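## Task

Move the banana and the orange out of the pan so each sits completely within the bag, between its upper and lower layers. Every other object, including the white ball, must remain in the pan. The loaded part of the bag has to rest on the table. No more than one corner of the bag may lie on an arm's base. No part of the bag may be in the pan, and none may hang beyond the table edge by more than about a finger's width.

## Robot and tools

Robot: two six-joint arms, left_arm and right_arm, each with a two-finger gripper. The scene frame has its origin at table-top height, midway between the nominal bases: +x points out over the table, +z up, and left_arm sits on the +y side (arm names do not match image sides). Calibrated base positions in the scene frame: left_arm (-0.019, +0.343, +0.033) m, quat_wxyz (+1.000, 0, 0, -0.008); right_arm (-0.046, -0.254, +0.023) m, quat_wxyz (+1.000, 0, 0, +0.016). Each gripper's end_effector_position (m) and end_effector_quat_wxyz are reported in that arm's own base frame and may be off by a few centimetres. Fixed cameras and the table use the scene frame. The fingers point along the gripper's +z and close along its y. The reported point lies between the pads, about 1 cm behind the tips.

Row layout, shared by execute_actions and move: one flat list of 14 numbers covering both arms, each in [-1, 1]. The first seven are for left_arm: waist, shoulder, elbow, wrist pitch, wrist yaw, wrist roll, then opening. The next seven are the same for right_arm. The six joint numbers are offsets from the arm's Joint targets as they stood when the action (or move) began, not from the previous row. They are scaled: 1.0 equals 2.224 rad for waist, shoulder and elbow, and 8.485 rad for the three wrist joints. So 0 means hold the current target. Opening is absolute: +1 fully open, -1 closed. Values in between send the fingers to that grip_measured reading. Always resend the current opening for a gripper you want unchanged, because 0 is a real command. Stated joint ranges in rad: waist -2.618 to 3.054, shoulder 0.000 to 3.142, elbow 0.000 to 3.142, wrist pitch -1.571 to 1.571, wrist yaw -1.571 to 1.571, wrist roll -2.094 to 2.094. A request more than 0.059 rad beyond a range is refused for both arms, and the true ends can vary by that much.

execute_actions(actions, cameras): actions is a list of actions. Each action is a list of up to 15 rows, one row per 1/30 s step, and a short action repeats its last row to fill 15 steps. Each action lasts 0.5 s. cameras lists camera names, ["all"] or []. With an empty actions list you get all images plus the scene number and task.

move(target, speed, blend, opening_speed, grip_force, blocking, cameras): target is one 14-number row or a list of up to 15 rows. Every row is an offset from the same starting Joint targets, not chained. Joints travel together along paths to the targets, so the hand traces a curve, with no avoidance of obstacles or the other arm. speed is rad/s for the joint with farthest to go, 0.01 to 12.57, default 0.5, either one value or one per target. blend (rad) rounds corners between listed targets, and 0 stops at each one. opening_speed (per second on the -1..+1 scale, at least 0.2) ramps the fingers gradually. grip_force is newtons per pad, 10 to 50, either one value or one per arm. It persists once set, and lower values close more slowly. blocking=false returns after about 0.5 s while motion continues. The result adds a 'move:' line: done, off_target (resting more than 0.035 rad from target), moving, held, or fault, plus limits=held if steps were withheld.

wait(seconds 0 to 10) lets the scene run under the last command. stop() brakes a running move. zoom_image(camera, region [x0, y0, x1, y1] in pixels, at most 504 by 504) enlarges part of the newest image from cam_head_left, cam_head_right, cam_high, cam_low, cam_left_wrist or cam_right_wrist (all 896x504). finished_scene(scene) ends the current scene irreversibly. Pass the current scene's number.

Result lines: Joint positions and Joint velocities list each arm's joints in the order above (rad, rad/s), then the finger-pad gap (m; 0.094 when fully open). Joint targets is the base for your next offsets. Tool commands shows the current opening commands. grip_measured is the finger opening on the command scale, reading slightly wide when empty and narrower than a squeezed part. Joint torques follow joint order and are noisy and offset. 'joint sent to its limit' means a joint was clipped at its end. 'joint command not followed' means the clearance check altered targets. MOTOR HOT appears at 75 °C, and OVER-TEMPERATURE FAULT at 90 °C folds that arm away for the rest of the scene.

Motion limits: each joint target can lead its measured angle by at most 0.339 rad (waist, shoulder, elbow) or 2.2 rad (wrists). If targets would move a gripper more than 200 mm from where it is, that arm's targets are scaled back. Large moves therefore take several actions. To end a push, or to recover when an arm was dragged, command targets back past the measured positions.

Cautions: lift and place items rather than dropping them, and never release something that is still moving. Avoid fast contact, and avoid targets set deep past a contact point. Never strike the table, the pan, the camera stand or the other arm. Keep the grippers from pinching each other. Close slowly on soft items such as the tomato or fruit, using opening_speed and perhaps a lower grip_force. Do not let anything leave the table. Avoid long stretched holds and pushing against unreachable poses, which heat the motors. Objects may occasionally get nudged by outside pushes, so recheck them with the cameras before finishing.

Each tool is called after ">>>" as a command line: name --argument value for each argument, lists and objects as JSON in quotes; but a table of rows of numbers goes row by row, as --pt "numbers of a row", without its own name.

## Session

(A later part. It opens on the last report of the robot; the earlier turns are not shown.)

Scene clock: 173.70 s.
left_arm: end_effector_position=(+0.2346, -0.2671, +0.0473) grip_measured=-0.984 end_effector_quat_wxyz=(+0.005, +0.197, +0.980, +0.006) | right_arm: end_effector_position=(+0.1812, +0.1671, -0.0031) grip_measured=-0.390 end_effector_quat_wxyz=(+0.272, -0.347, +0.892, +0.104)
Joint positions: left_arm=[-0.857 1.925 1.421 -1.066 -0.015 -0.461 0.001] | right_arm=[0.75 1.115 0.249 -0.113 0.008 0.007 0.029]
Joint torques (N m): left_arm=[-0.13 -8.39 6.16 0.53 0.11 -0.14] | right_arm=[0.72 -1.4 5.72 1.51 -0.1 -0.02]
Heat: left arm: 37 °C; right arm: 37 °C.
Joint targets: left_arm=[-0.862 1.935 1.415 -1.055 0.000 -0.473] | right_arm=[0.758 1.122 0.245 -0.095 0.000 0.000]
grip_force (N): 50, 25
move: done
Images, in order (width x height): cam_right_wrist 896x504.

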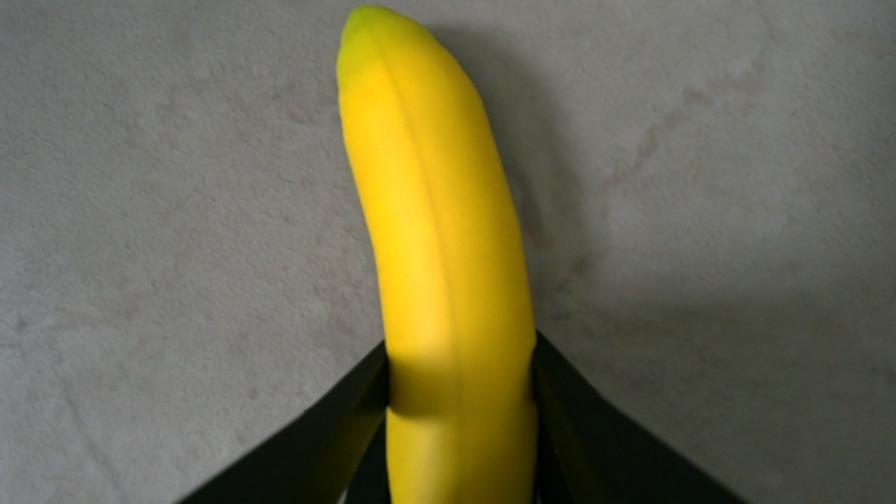

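>>> move --pt "0 0 0 0 0 0 -1 0 -0.0773 0.0764 -0.0375 0 0 -0.58" --pt "0 0 0 0 0 0 -1 0.1187 -0.0773 0.0764 -0.0375 0 0 -0.58" --pt "0 0 0 0 0 0 -1 0.1187 0.0157 0.0967 -0.0198 0 0 -0.58" --speed 0.5 --blend '[0.05,0.05,0]' --cameras '["cam_right_wrist","cam_left_wrist","cam_head_left"]'

>>> zoom_image --camera "cam_head_left" --region '[280, 240, 480, 390]'

Scene clock: 176.90 s.
left_arm: end_effector_position=(+0.2346, -0.2671, +0.0473) grip_measured=-0.984 end_effector_quat_wxyz=(+0.005, +0.197, +0.980, +0.006) | right_arm: end_effector_position=(+0.1436, +0.2286, +0.0297) grip_measured=-0.396 end_effector_quat_wxyz=(+0.247, -0.462, +0.841, +0.134)
Joint positions: left_arm=[-0.857 1.925 1.421 -1.066 -0.015 -0.461 0.001] | right_arm=[1.014 1.15 0.432 -0.284 0.007 0.007 0.028]
Joint torques (N m): left_arm=[-0.1 -8.38 6.13 0.52 0.1 -0.15] | right_arm=[0.73 -2.14 9.1 1.54 -0.08 -0.02]
Heat: left arm: 37 °C; right arm: 37 °C.
Joint targets: left_arm=[-0.862 1.935 1.415 -1.055 0.000 -0.473] | right_arm=[1.021 1.157 0.460 -0.263 0.000 0.000]
grip_force (N): 50, 25
move: done
Images, in order (width x height): cam_head_left 896x504, cam_left_wrist 896x504, cam_right_wrist 896x504.

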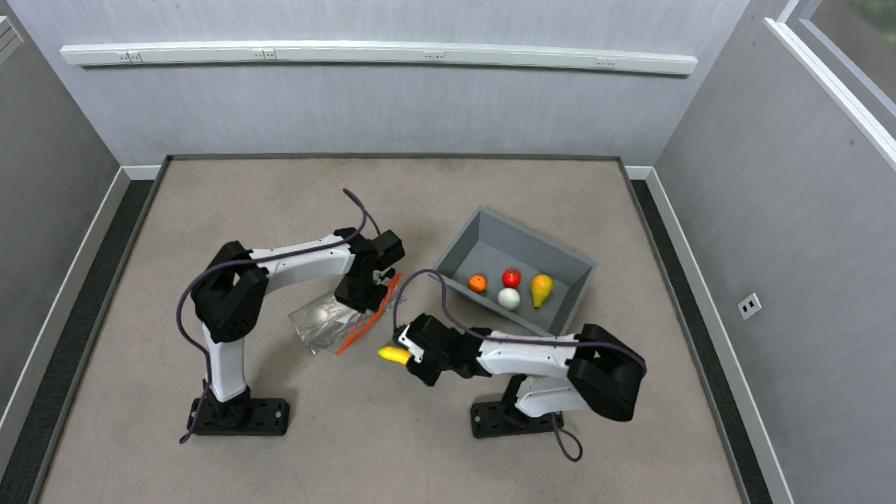

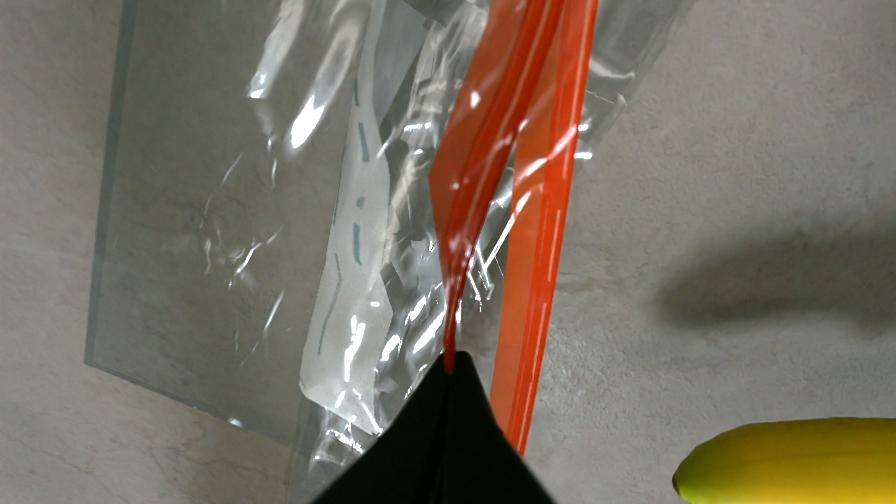

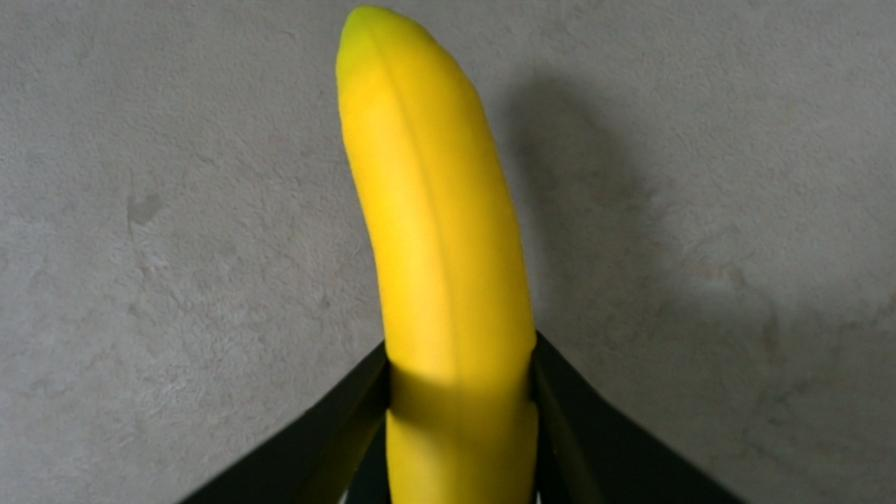

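Scaled by 2.520 from the camera's 896x504 image, which has a finer 1280x720 frame.

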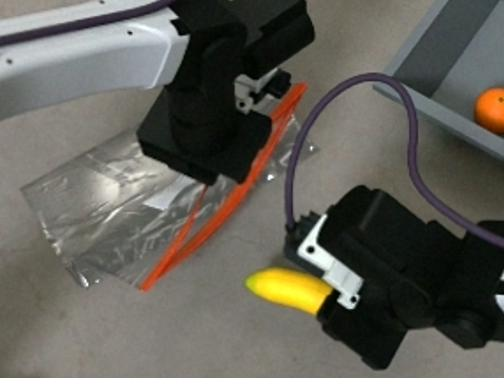

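>>> move --target '[0,0,0,0,0,0,-1,0.0085,0.1057,0.1911,-0.0621,0,0.0271,-0.58]' --speed 0.5 --cameras '["cam_right_wrist","cam_left_wrist","cam_head_left"]'

>>> zoom_image --camera "cam_head_left" --region '[280, 240, 480, 390]'

Scene clock: 180.07 s.
left_arm: end_effector_position=(+0.2346, -0.2671, +0.0473) grip_measured=-0.984 end_effector_quat_wxyz=(+0.005, +0.197, +0.980, +0.006) | right_arm: end_effector_position=(+0.1425, +0.2367, +0.0625) grip_measured=-0.396 end_effector_quat_wxyz=(+0.106, -0.391, +0.911, +0.073)
Joint positions: left_arm=[-0.857 1.925 1.421 -1.066 -0.015 -0.461 0.001] | right_arm=[1.033 1.383 0.859 -0.789 0.007 0.222 0.028]
Joint torques (N m): left_arm=[-0.13 -8.4 6.19 0.52 0.11 -0.15] | right_arm=[0.75 -3.78 8.83 0.73 -0.07 0.13]
Heat: left arm: 37 °C; right arm: 37 °C.
Joint targets: left_arm=[-0.862 1.935 1.415 -1.055 0.000 -0.473] | right_arm=[1.041 1.392 0.885 -0.790 0.000 0.230]
grip_force (N): 50, 25
move: done
Images, in order (width x height): cam_head_left 896x504, cam_left_wrist 896x504, cam_right_wrist 896x504.

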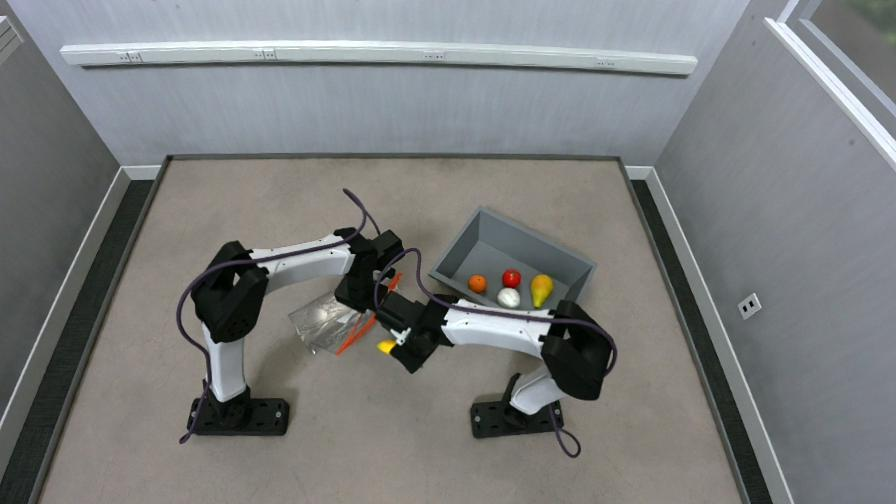

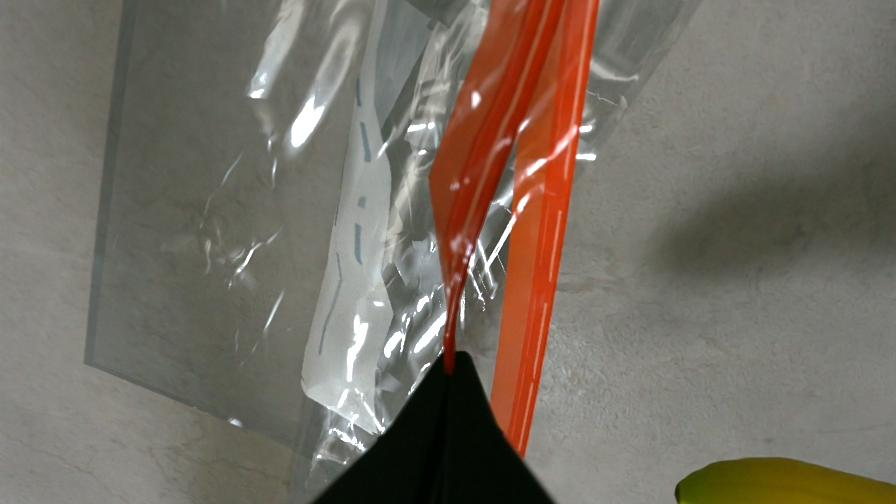

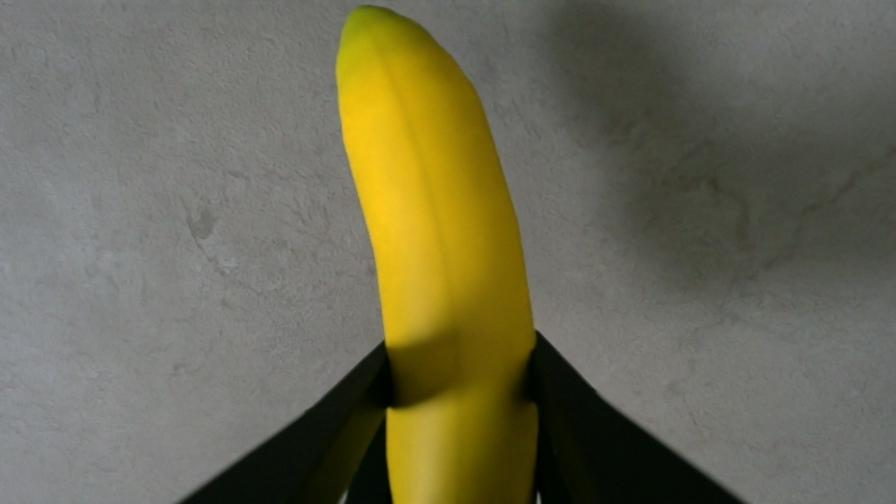

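Scaled by 2.520 from the camera's 896x504 image, which has a finer 1280x720 frame.

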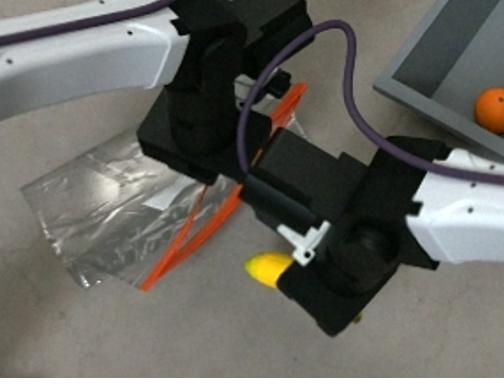

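>>> move --target '[0,0,0,0,0,0,-1,0.004,0.1025,0.0922,0.0038,0,0,-0.58]' --speed 0.35 --cameras '["cam_right_wrist","cam_head_left","cam_low"]'

>>> zoom_image --camera "cam_head_left" --region '[300, 260, 440, 380]'

>>> zoom_image --camera "cam_low" --region '[400, 230, 580, 365]'

Scene clock: 181.37 s.
left_arm: end_effector_position=(+0.2389, -0.2600, +0.0458) grip_measured=-0.984 end_effector_quat_wxyz=(+0.009, +0.191, +0.981, +0.017) | right_arm: end_effector_position=(+0.1550, +0.2611, +0.0604) grip_measured=-0.396 end_effector_quat_wxyz=(+0.085, -0.390, +0.915, +0.059)
Joint positions: left_arm=[-0.846 1.925 1.415 -1.067 -0.038 -0.462 0.001] | right_arm=[1.039 1.539 1 -0.825 0.006 0.233 0.028]
Joint torques (N m): left_arm=[-0.98 -8.36 6.74 0.52 0.31 -0.14] | right_arm=[0.05 -6.13 6.06 0.81 -0.01 0.03]
Heat: left arm: 37 °C; right arm: 36 °C.
Joint targets: left_arm=[-0.861 1.935 1.415 -1.055 -0.001 -0.473] | right_arm=[1.039 1.537 0.998 -0.813 0.006 0.232]
grip_force (N): 50, 25
move: held (right_arm; a check stopped the path), off_target (left_arm); limits=held; left_arm: the wrist yaw is farthest, 0.038 rad from its target; right_arm: the elbow is farthest, 0.090 rad from its target
joint command not followed: on one or more control steps a check withheld the commanded joint targets of the right arm, and it was not sent them on those steps.
cause: the commanded joint targets, or the way to them, would bring a part of the robot too close to another arm (this arm's wrist (the part past the wrist pitch) and the left arm's wrist (the part past the wrist pitch), at the place that arm is still heading or pushing toward).
Images, in order (width x height): cam_head_left 896x504, cam_low 896x504, cam_right_wrist 896x504.

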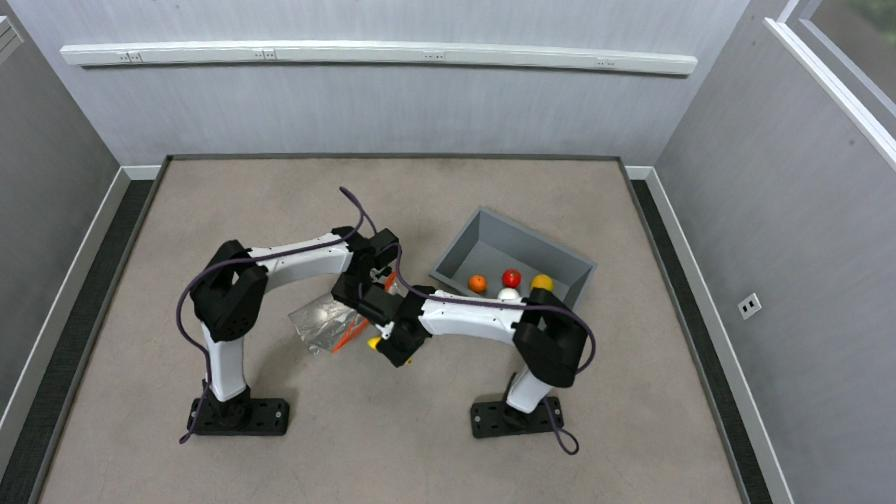

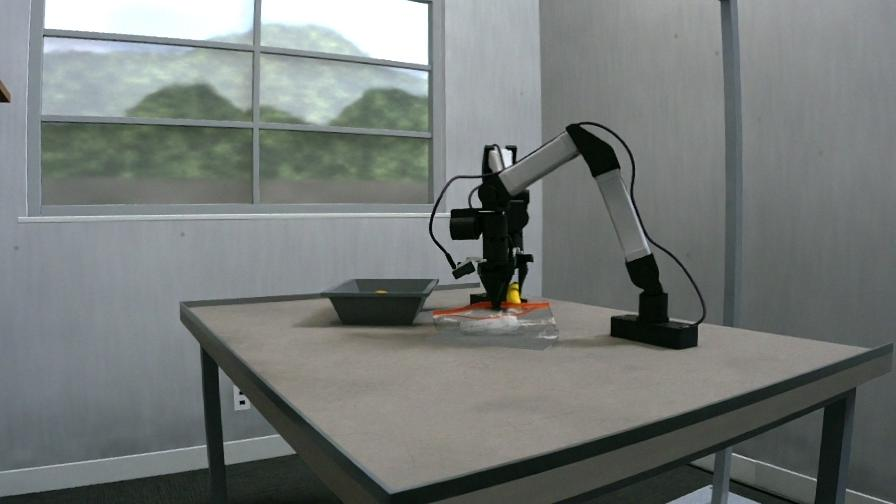

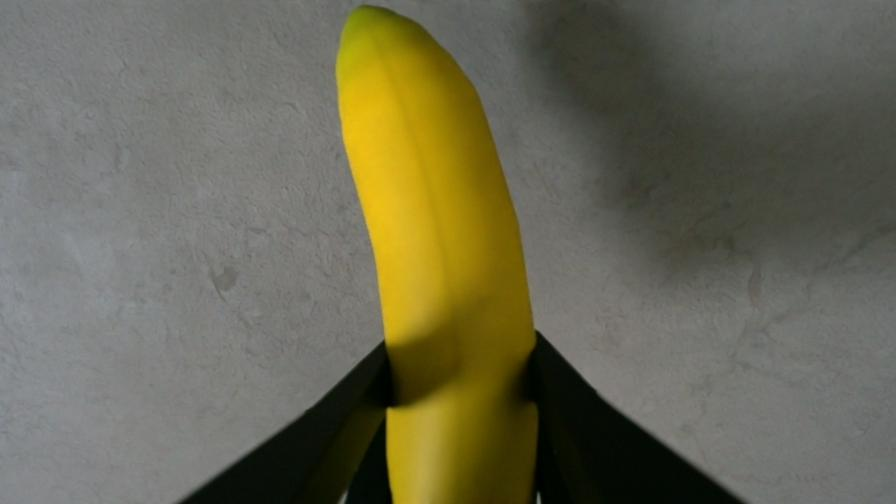

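Scaled by 3.600 from the camera's 896x504 image, which has a finer 1280x720 frame.

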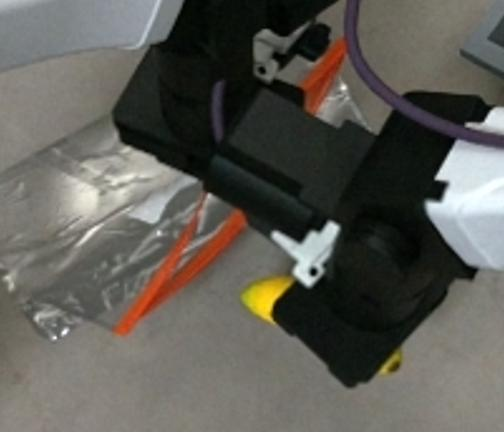

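Scaled by 2.800 from the camera's 896x504 image, which has a finer 1280x720 frame.

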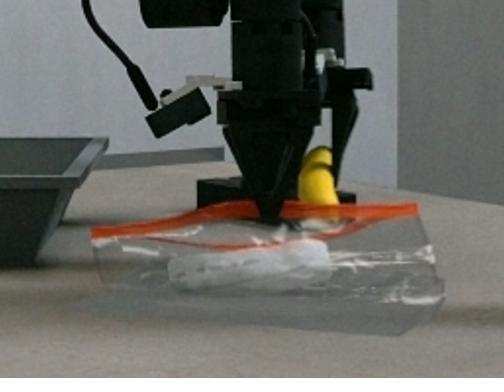

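>>> move --pt "0 0 0 0 0 0 -1 0 -0.0652 -0.0508 0.0027 0 0 -0.58" --pt "0.0472 -0.0868 -0.1057 0.0065 0 0.0124 -1 -0.1075 -0.129 -0.2149 0.0664 0 -0.0273 -0.58" --pt "0.0472 -0.0868 -0.1057 0.0065 0 0.0124 -1 -0.1075 -0.058 -0.2599 0.0958 0 -0.0273 -0.58" --speed '[0.4,0.4,0.3]' --blend '[0.02,0.03,0]' --cameras '["cam_right_wrist","cam_head_left","cam_left_wrist"]'

Scene clock: 185.80 s.
left_arm: end_effector_position=(+0.2230, -0.2090, +0.0408) grip_measured=-0.984 end_effector_quat_wxyz=(-0.002, +0.191, +0.982, +0.012) | right_arm: end_effector_position=(+0.2064, +0.2138, -0.0033) grip_measured=-0.396 end_effector_quat_wxyz=(+0.262, -0.372, +0.884, +0.110)
Joint positions: left_arm=[-0.763 1.768 1.19 -1.01 -0.017 -0.379 0.001] | right_arm=[0.807 1.398 0.424 -0.02 0.006 0.008 0.028]
Joint torques (N m): left_arm=[0.68 -9.65 5.6 0.48 0.12 0.06] | right_arm=[-0.64 -3.21 5.3 1.52 -0.02 -0.04]
Heat: left arm: 37 °C; right arm: 36 °C.
Joint targets: left_arm=[-0.757 1.742 1.180 -1.000 -0.001 -0.367] | right_arm=[0.800 1.407 0.420 -0.001 0.006 0.000]
grip_force (N): 50, 25
move: done
Images, in order (width x height): cam_head_left 896x504, cam_left_wrist 896x504, cam_right_wrist 896x504.

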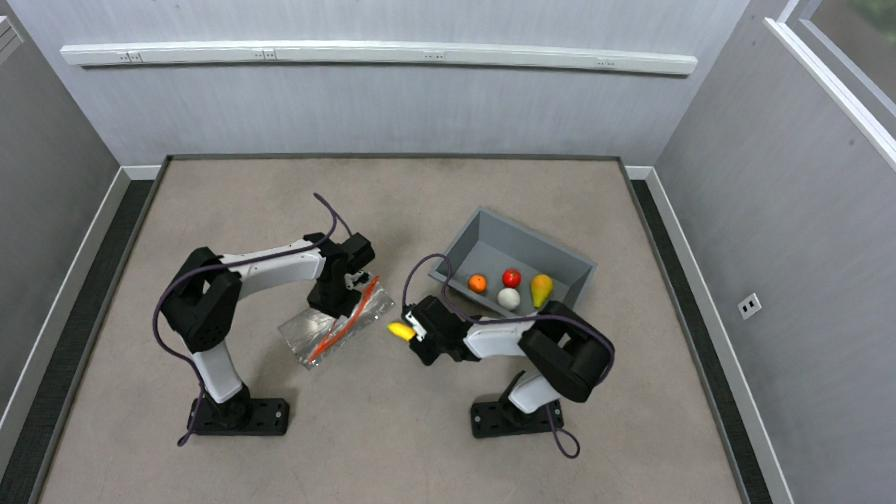

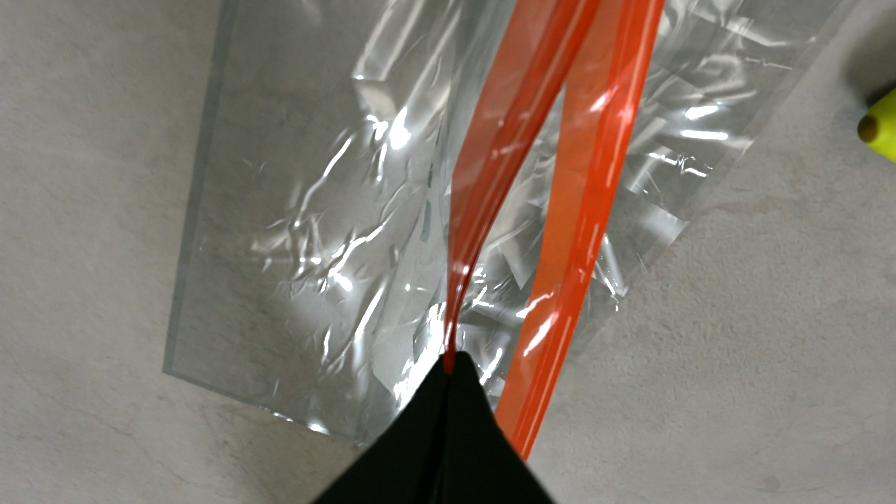

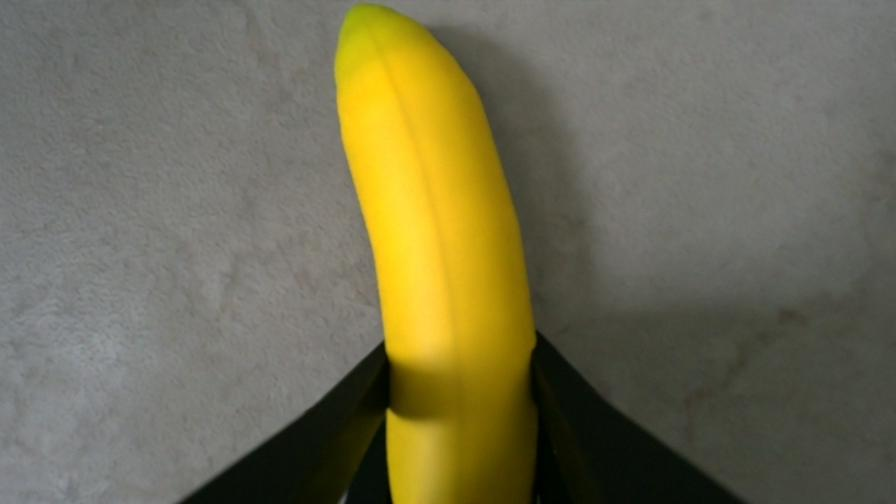

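>>> move --pt "0 0 0 0 0 0 -1 0 0 0 0 0 0 -0.15" --pt "0 0 0 0 0 0 -1 0 -0.0031 -0.0719 0.0425 0 0 -0.15" --pt "0 0 0 0 0 0 -1 0 0.076 -0.1619 0.1065 0 0 -0.15" --pt "0 0 0 0 0 0 -1 0 0.076 -0.1619 0.1065 0 0 -0.6" --speed 0.4 --blend '[0,0.02,0,0]' --opening_speed 0.7 --cameras '["cam_right_wrist","cam_head_left"]'

Scene clock: 190.90 s.
left_arm: end_effector_position=(+0.2230, -0.2090, +0.0408) grip_measured=-0.984 end_effector_quat_wxyz=(-0.002, +0.191, +0.982, +0.012) | right_arm: end_effector_position=(+0.2068, +0.2143, -0.0065) grip_measured=-0.402 end_effector_quat_wxyz=(+0.423, -0.345, +0.819, +0.179)
Joint positions: left_arm=[-0.763 1.768 1.19 -1.01 -0.017 -0.379 0.001] | right_arm=[0.807 1.567 0.065 0.885 0.006 0.005 0.028]
Joint torques (N m): left_arm=[0.69 -9.63 5.56 0.48 0.13 0.05] | right_arm=[-0.62 -2.69 3.15 1.94 -0.03 -0.01]
Heat: left arm: 37 °C; right arm: 36 °C.
Joint targets: left_arm=[-0.757 1.742 1.180 -1.000 -0.001 -0.367] | right_arm=[0.800 1.576 0.061 0.903 0.006 0.000]
grip_force (N): 50, 25
move: done
Images, in order (width x height): cam_head_left 896x504, cam_right_wrist 896x504.

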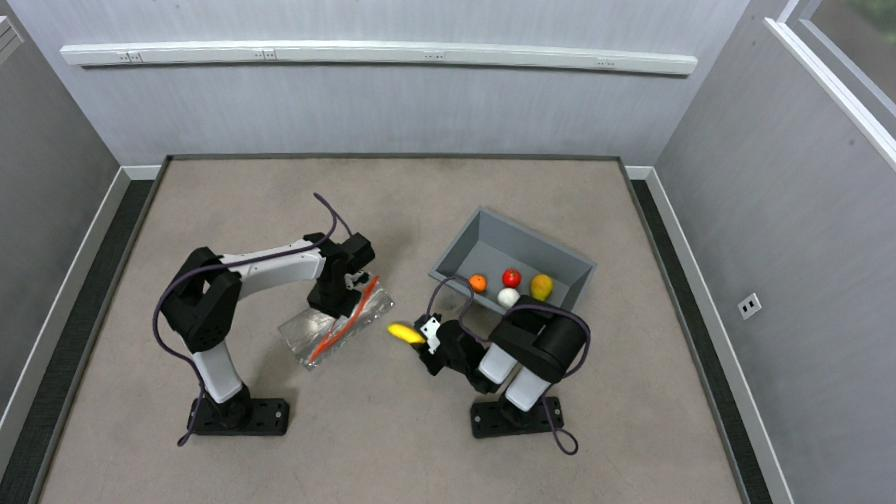

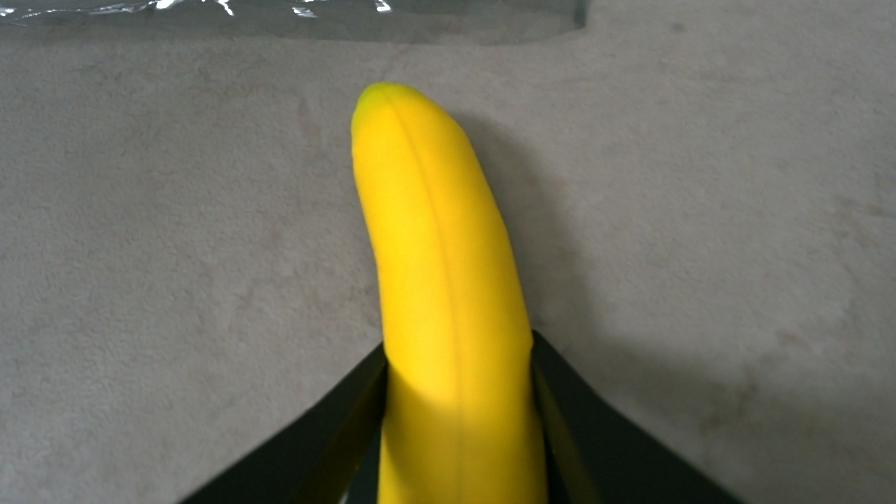

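>>> move --pt "0 0 0 0 0 0 -1 0 -0.1241 0.085 -0.0534 0 0 -0.6" --pt "0 0 0 0 0 0 -1 0.2698 -0.1241 0.085 -0.0534 0 0 -0.6" --speed '[0.4,0.7]' --blend '[0.02,0]'

>>> move --pt "0.0706 -0.0638 0.1439 -0.0412 0 0.0185 -1 0 0 0 0 0 0 -0.6" --pt "0.2397 -0.0481 0.3125 -0.0589 0 0.0621 -1 0 0 0 0 0 0 -0.6" --pt "0.12 -0.0301 0.1192 -0.0309 0 0.0309 -1 0 0 0 0 0 0 -0.6" --pt "-0.0328 0.0103 0.0045 0.0021 0 -0.0093 -1 0 0 0 0 0 0 -0.6" --speed '[0.5,0.5,0.3,0.3]' --blend '[0.05,0,0.03,0]' --cameras '["all"]'

>>> zoom_image --camera "cam_head_left" --region '[260, 210, 460, 390]'

Scene clock: 194.70 s.
left_arm: end_effector_position=(+0.2230, -0.2090, +0.0408) grip_measured=-0.984 end_effector_quat_wxyz=(-0.002, +0.191, +0.982, +0.012) | right_arm: end_effector_position=(+0.0574, +0.3128, +0.0296) grip_measured=-0.408 end_effector_quat_wxyz=(+0.343, -0.572, +0.689, +0.284)
Joint positions: left_arm=[-0.763 1.768 1.19 -1.01 -0.017 -0.379 0.001] | right_arm=[1.393 1.319 0.227 0.444 0.007 0.005 0.028]
Joint torques (N m): left_arm=[0.68 -9.63 5.59 0.47 0.12 0.06] | right_arm=[0.72 -4.9 7.68 1.84 -0.03 -0.01]
Heat: left arm: 38 °C; right arm: 36 °C.
Joint targets: left_arm=[-0.757 1.742 1.180 -1.000 -0.001 -0.367] | right_arm=[1.400 1.300 0.249 0.450 0.006 0.000]
grip_force (N): 50, 25
move: done

Scene clock: 200.20 s.
left_arm: end_effector_position=(+0.2136, -0.2295, +0.0471) grip_measured=-0.984 end_effector_quat_wxyz=(+0.013, +0.195, +0.981, -0.002) | right_arm: end_effector_position=(+0.0574, +0.3128, +0.0296) grip_measured=-0.408 end_effector_quat_wxyz=(+0.343, -0.572, +0.689, +0.284)
Joint positions: left_arm=[-0.828 1.753 1.198 -0.992 -0.012 -0.434 0.001] | right_arm=[1.393 1.319 0.227 0.444 0.007 0.005 0.028]
Joint torques (N m): left_arm=[0.08 -6.67 6 0.56 0.08 -0.14] | right_arm=[0.73 -4.92 7.66 1.79 -0.03 -0.01]
Heat: left arm: 37 °C; right arm: 35 °C.
Joint targets: left_arm=[-0.829 1.765 1.190 -0.982 0.000 -0.446] | right_arm=[1.400 1.300 0.249 0.450 0.006 0.000]
grip_force (N): 50, 25
move: done

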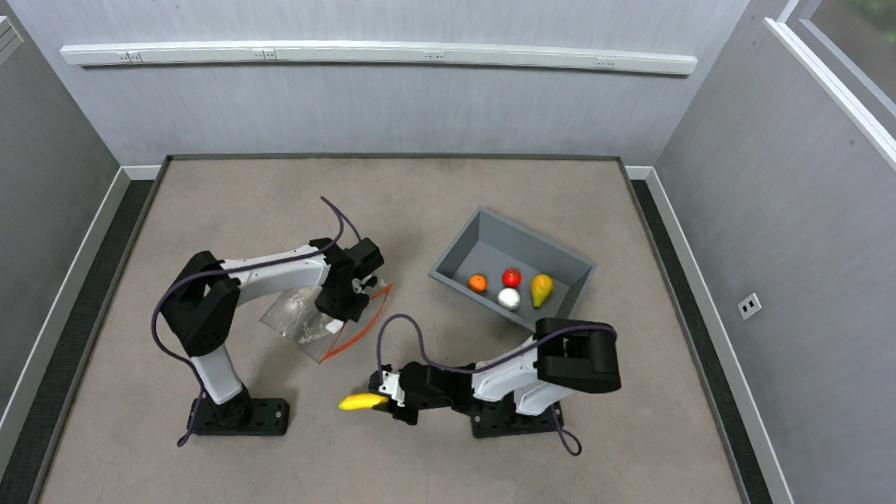

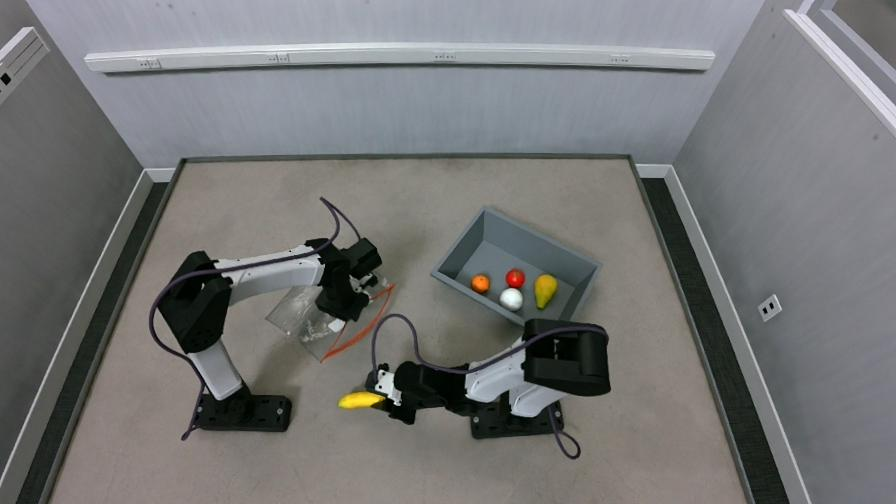

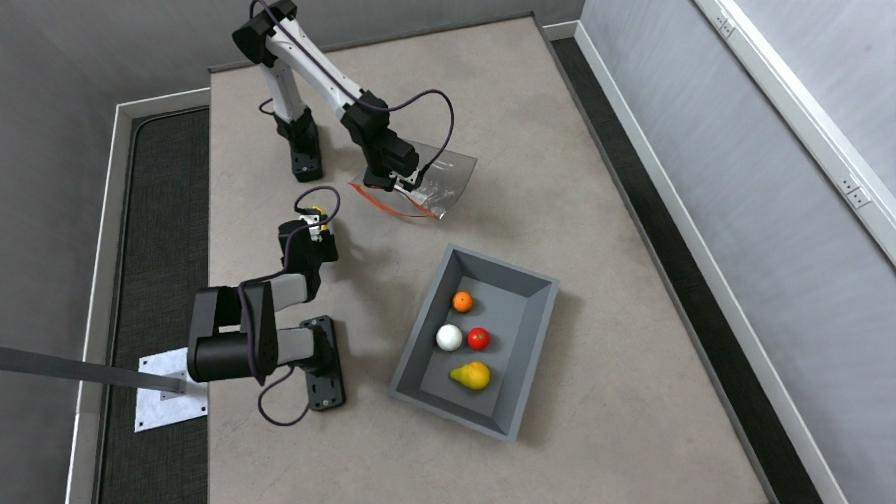

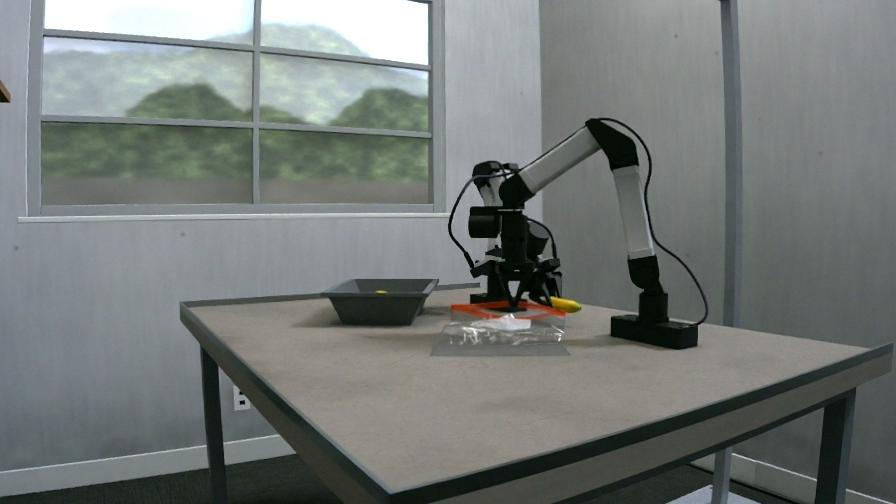

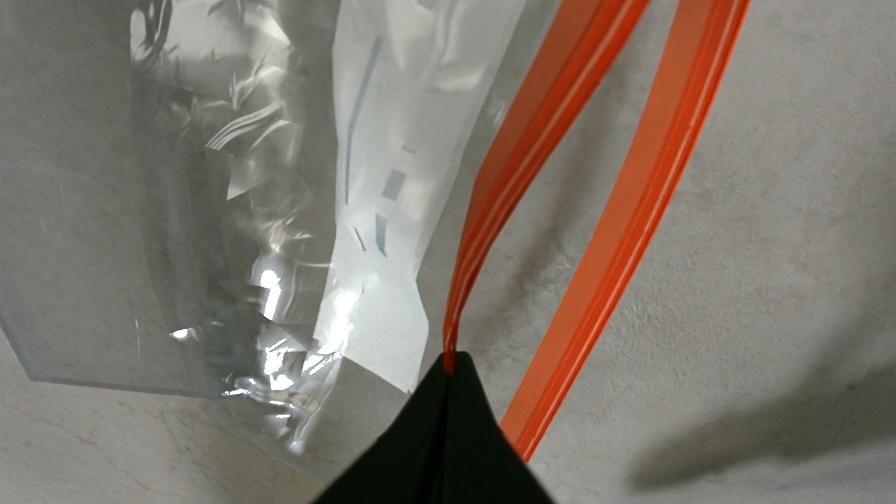

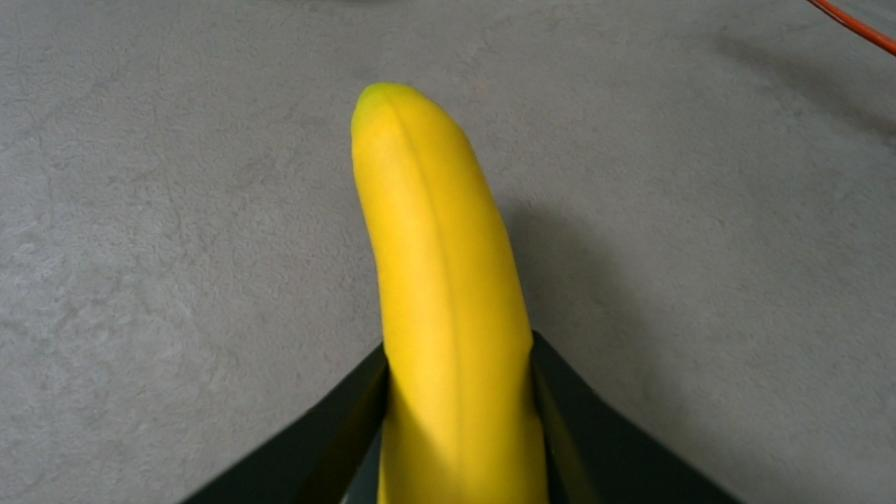

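Scaled by 2.520 from the camera's 896x504 image, which has a finer 1280x720 frame.

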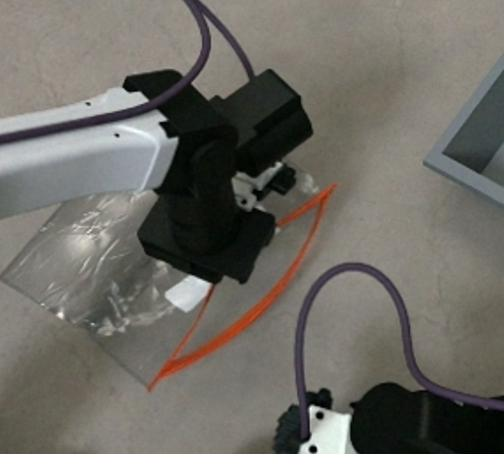

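>>> move --target '[0,0,0,0,0,0,-1,-0.0121,0.0661,-0.0288,0.0253,0.0488,0,-0.6]' --speed 0.4 --cameras '["cam_right_wrist","cam_head_left"]'

>>> zoom_image --camera "cam_head_left" --region '[260, 210, 460, 390]'

Scene clock: 203.20 s.
left_arm: end_effector_position=(+0.2137, -0.2296, +0.0471) grip_measured=-0.984 end_effector_quat_wxyz=(+0.013, +0.195, +0.981, -0.002) | right_arm: end_effector_position=(+0.1268, +0.2920, +0.0275) grip_measured=-0.408 end_effector_quat_wxyz=(+0.463, -0.479, +0.731, +0.150)
Joint positions: left_arm=[-0.828 1.753 1.198 -0.992 -0.012 -0.435 0.001] | right_arm=[1.38 1.439 0.188 0.641 0.408 0.005 0.028]
Joint torques (N m): left_arm=[0.08 -6.64 6 0.57 0.07 -0.14] | right_arm=[-0.64 -2.92 4.56 1.96 0.23 0.01]
Heat: left arm: 37 °C; right arm: 35 °C.
Joint targets: left_arm=[-0.829 1.765 1.190 -0.982 0.000 -0.446] | right_arm=[1.373 1.447 0.185 0.664 0.420 0.000]
grip_force (N): 50, 25
move: done
Images, in order (width x height): cam_head_left 896x504, cam_right_wrist 896x504.

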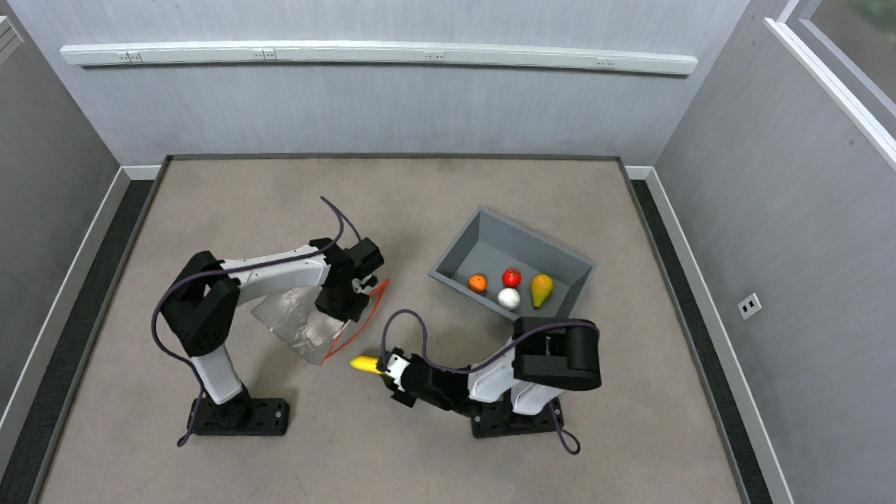

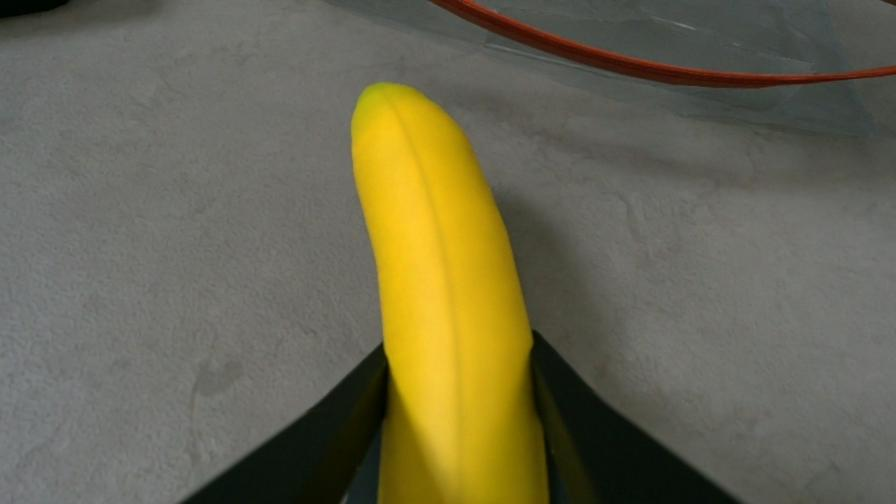

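Scaled by 2.520 from the camera's 896x504 image, which has a finer 1280x720 frame.

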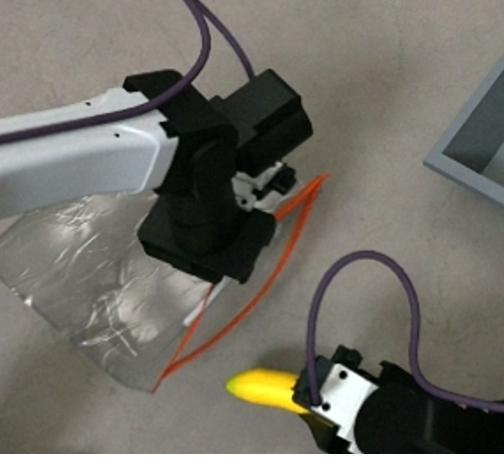

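>>> move --target '[0,0,0,0,0,0,-1,0,0,0,0,0,0.059,-0.6]' --speed 0.5 --cameras '["cam_right_wrist","cam_head_left"]'

>>> zoom_image --camera "cam_head_left" --region '[260, 210, 460, 390]'

Scene clock: 206.17 s.
left_arm: end_effector_position=(+0.2137, -0.2296, +0.0471) grip_measured=-0.984 end_effector_quat_wxyz=(+0.013, +0.195, +0.981, -0.002) | right_arm: end_effector_position=(+0.1270, +0.2921, +0.0277) grip_measured=-0.408 end_effector_quat_wxyz=(+0.413, -0.288, +0.825, +0.258)
Joint positions: left_arm=[-0.828 1.753 1.198 -0.992 -0.012 -0.435 0.001] | right_arm=[1.38 1.439 0.188 0.642 0.409 0.493 0.028]
Joint torques (N m): left_arm=[0.08 -6.68 5.98 0.58 0.09 -0.14] | right_arm=[-0.64 -2.88 4.55 1.93 0.21 0.05]
Heat: left arm: 36 °C; right arm: 35 °C.
Joint targets: left_arm=[-0.829 1.765 1.190 -0.982 0.000 -0.446] | right_arm=[1.373 1.447 0.185 0.665 0.420 0.501]
grip_force (N): 50, 25
move: done
Images, in order (width x height): cam_head_left 896x504, cam_right_wrist 896x504.

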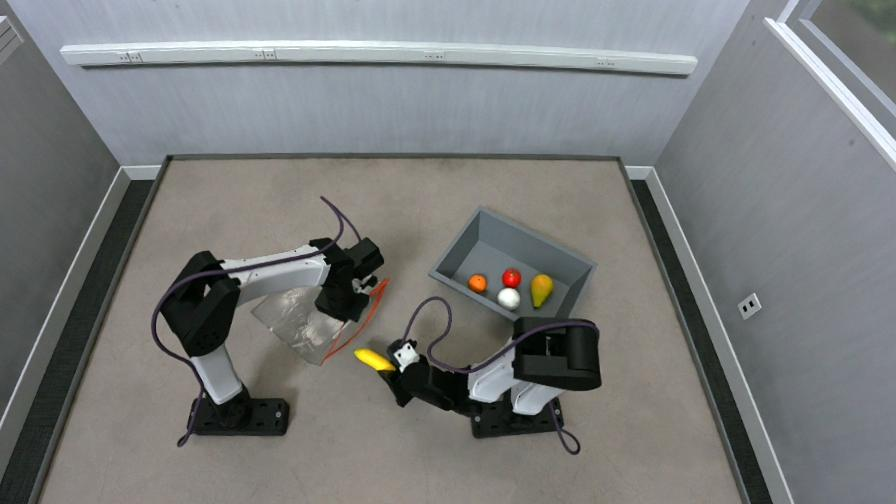

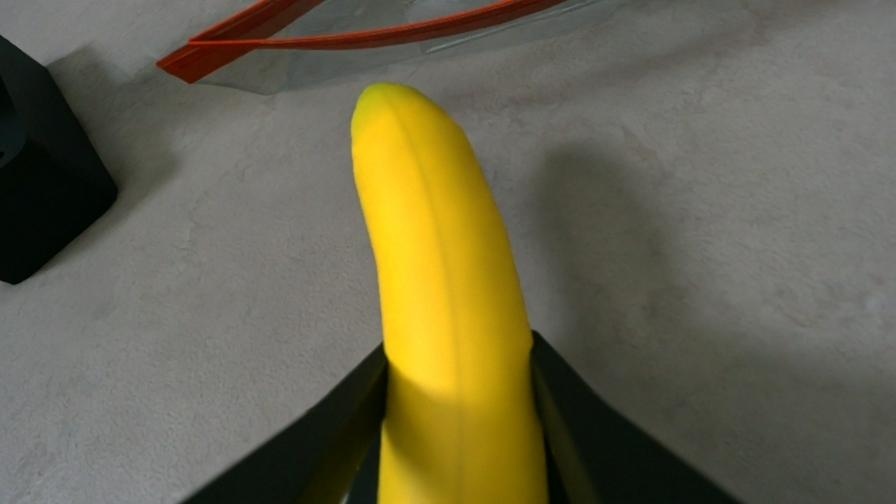

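Scaled by 2.520 from the camera's 896x504 image, which has a finer 1280x720 frame.

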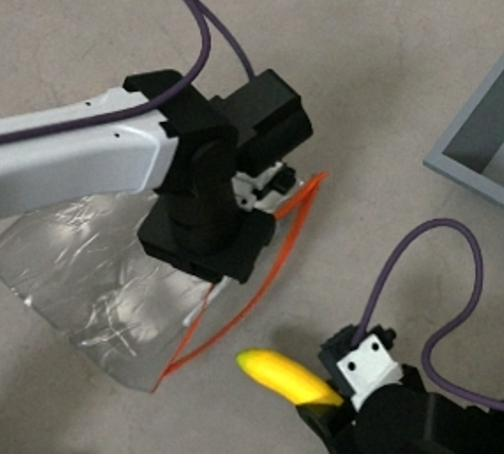

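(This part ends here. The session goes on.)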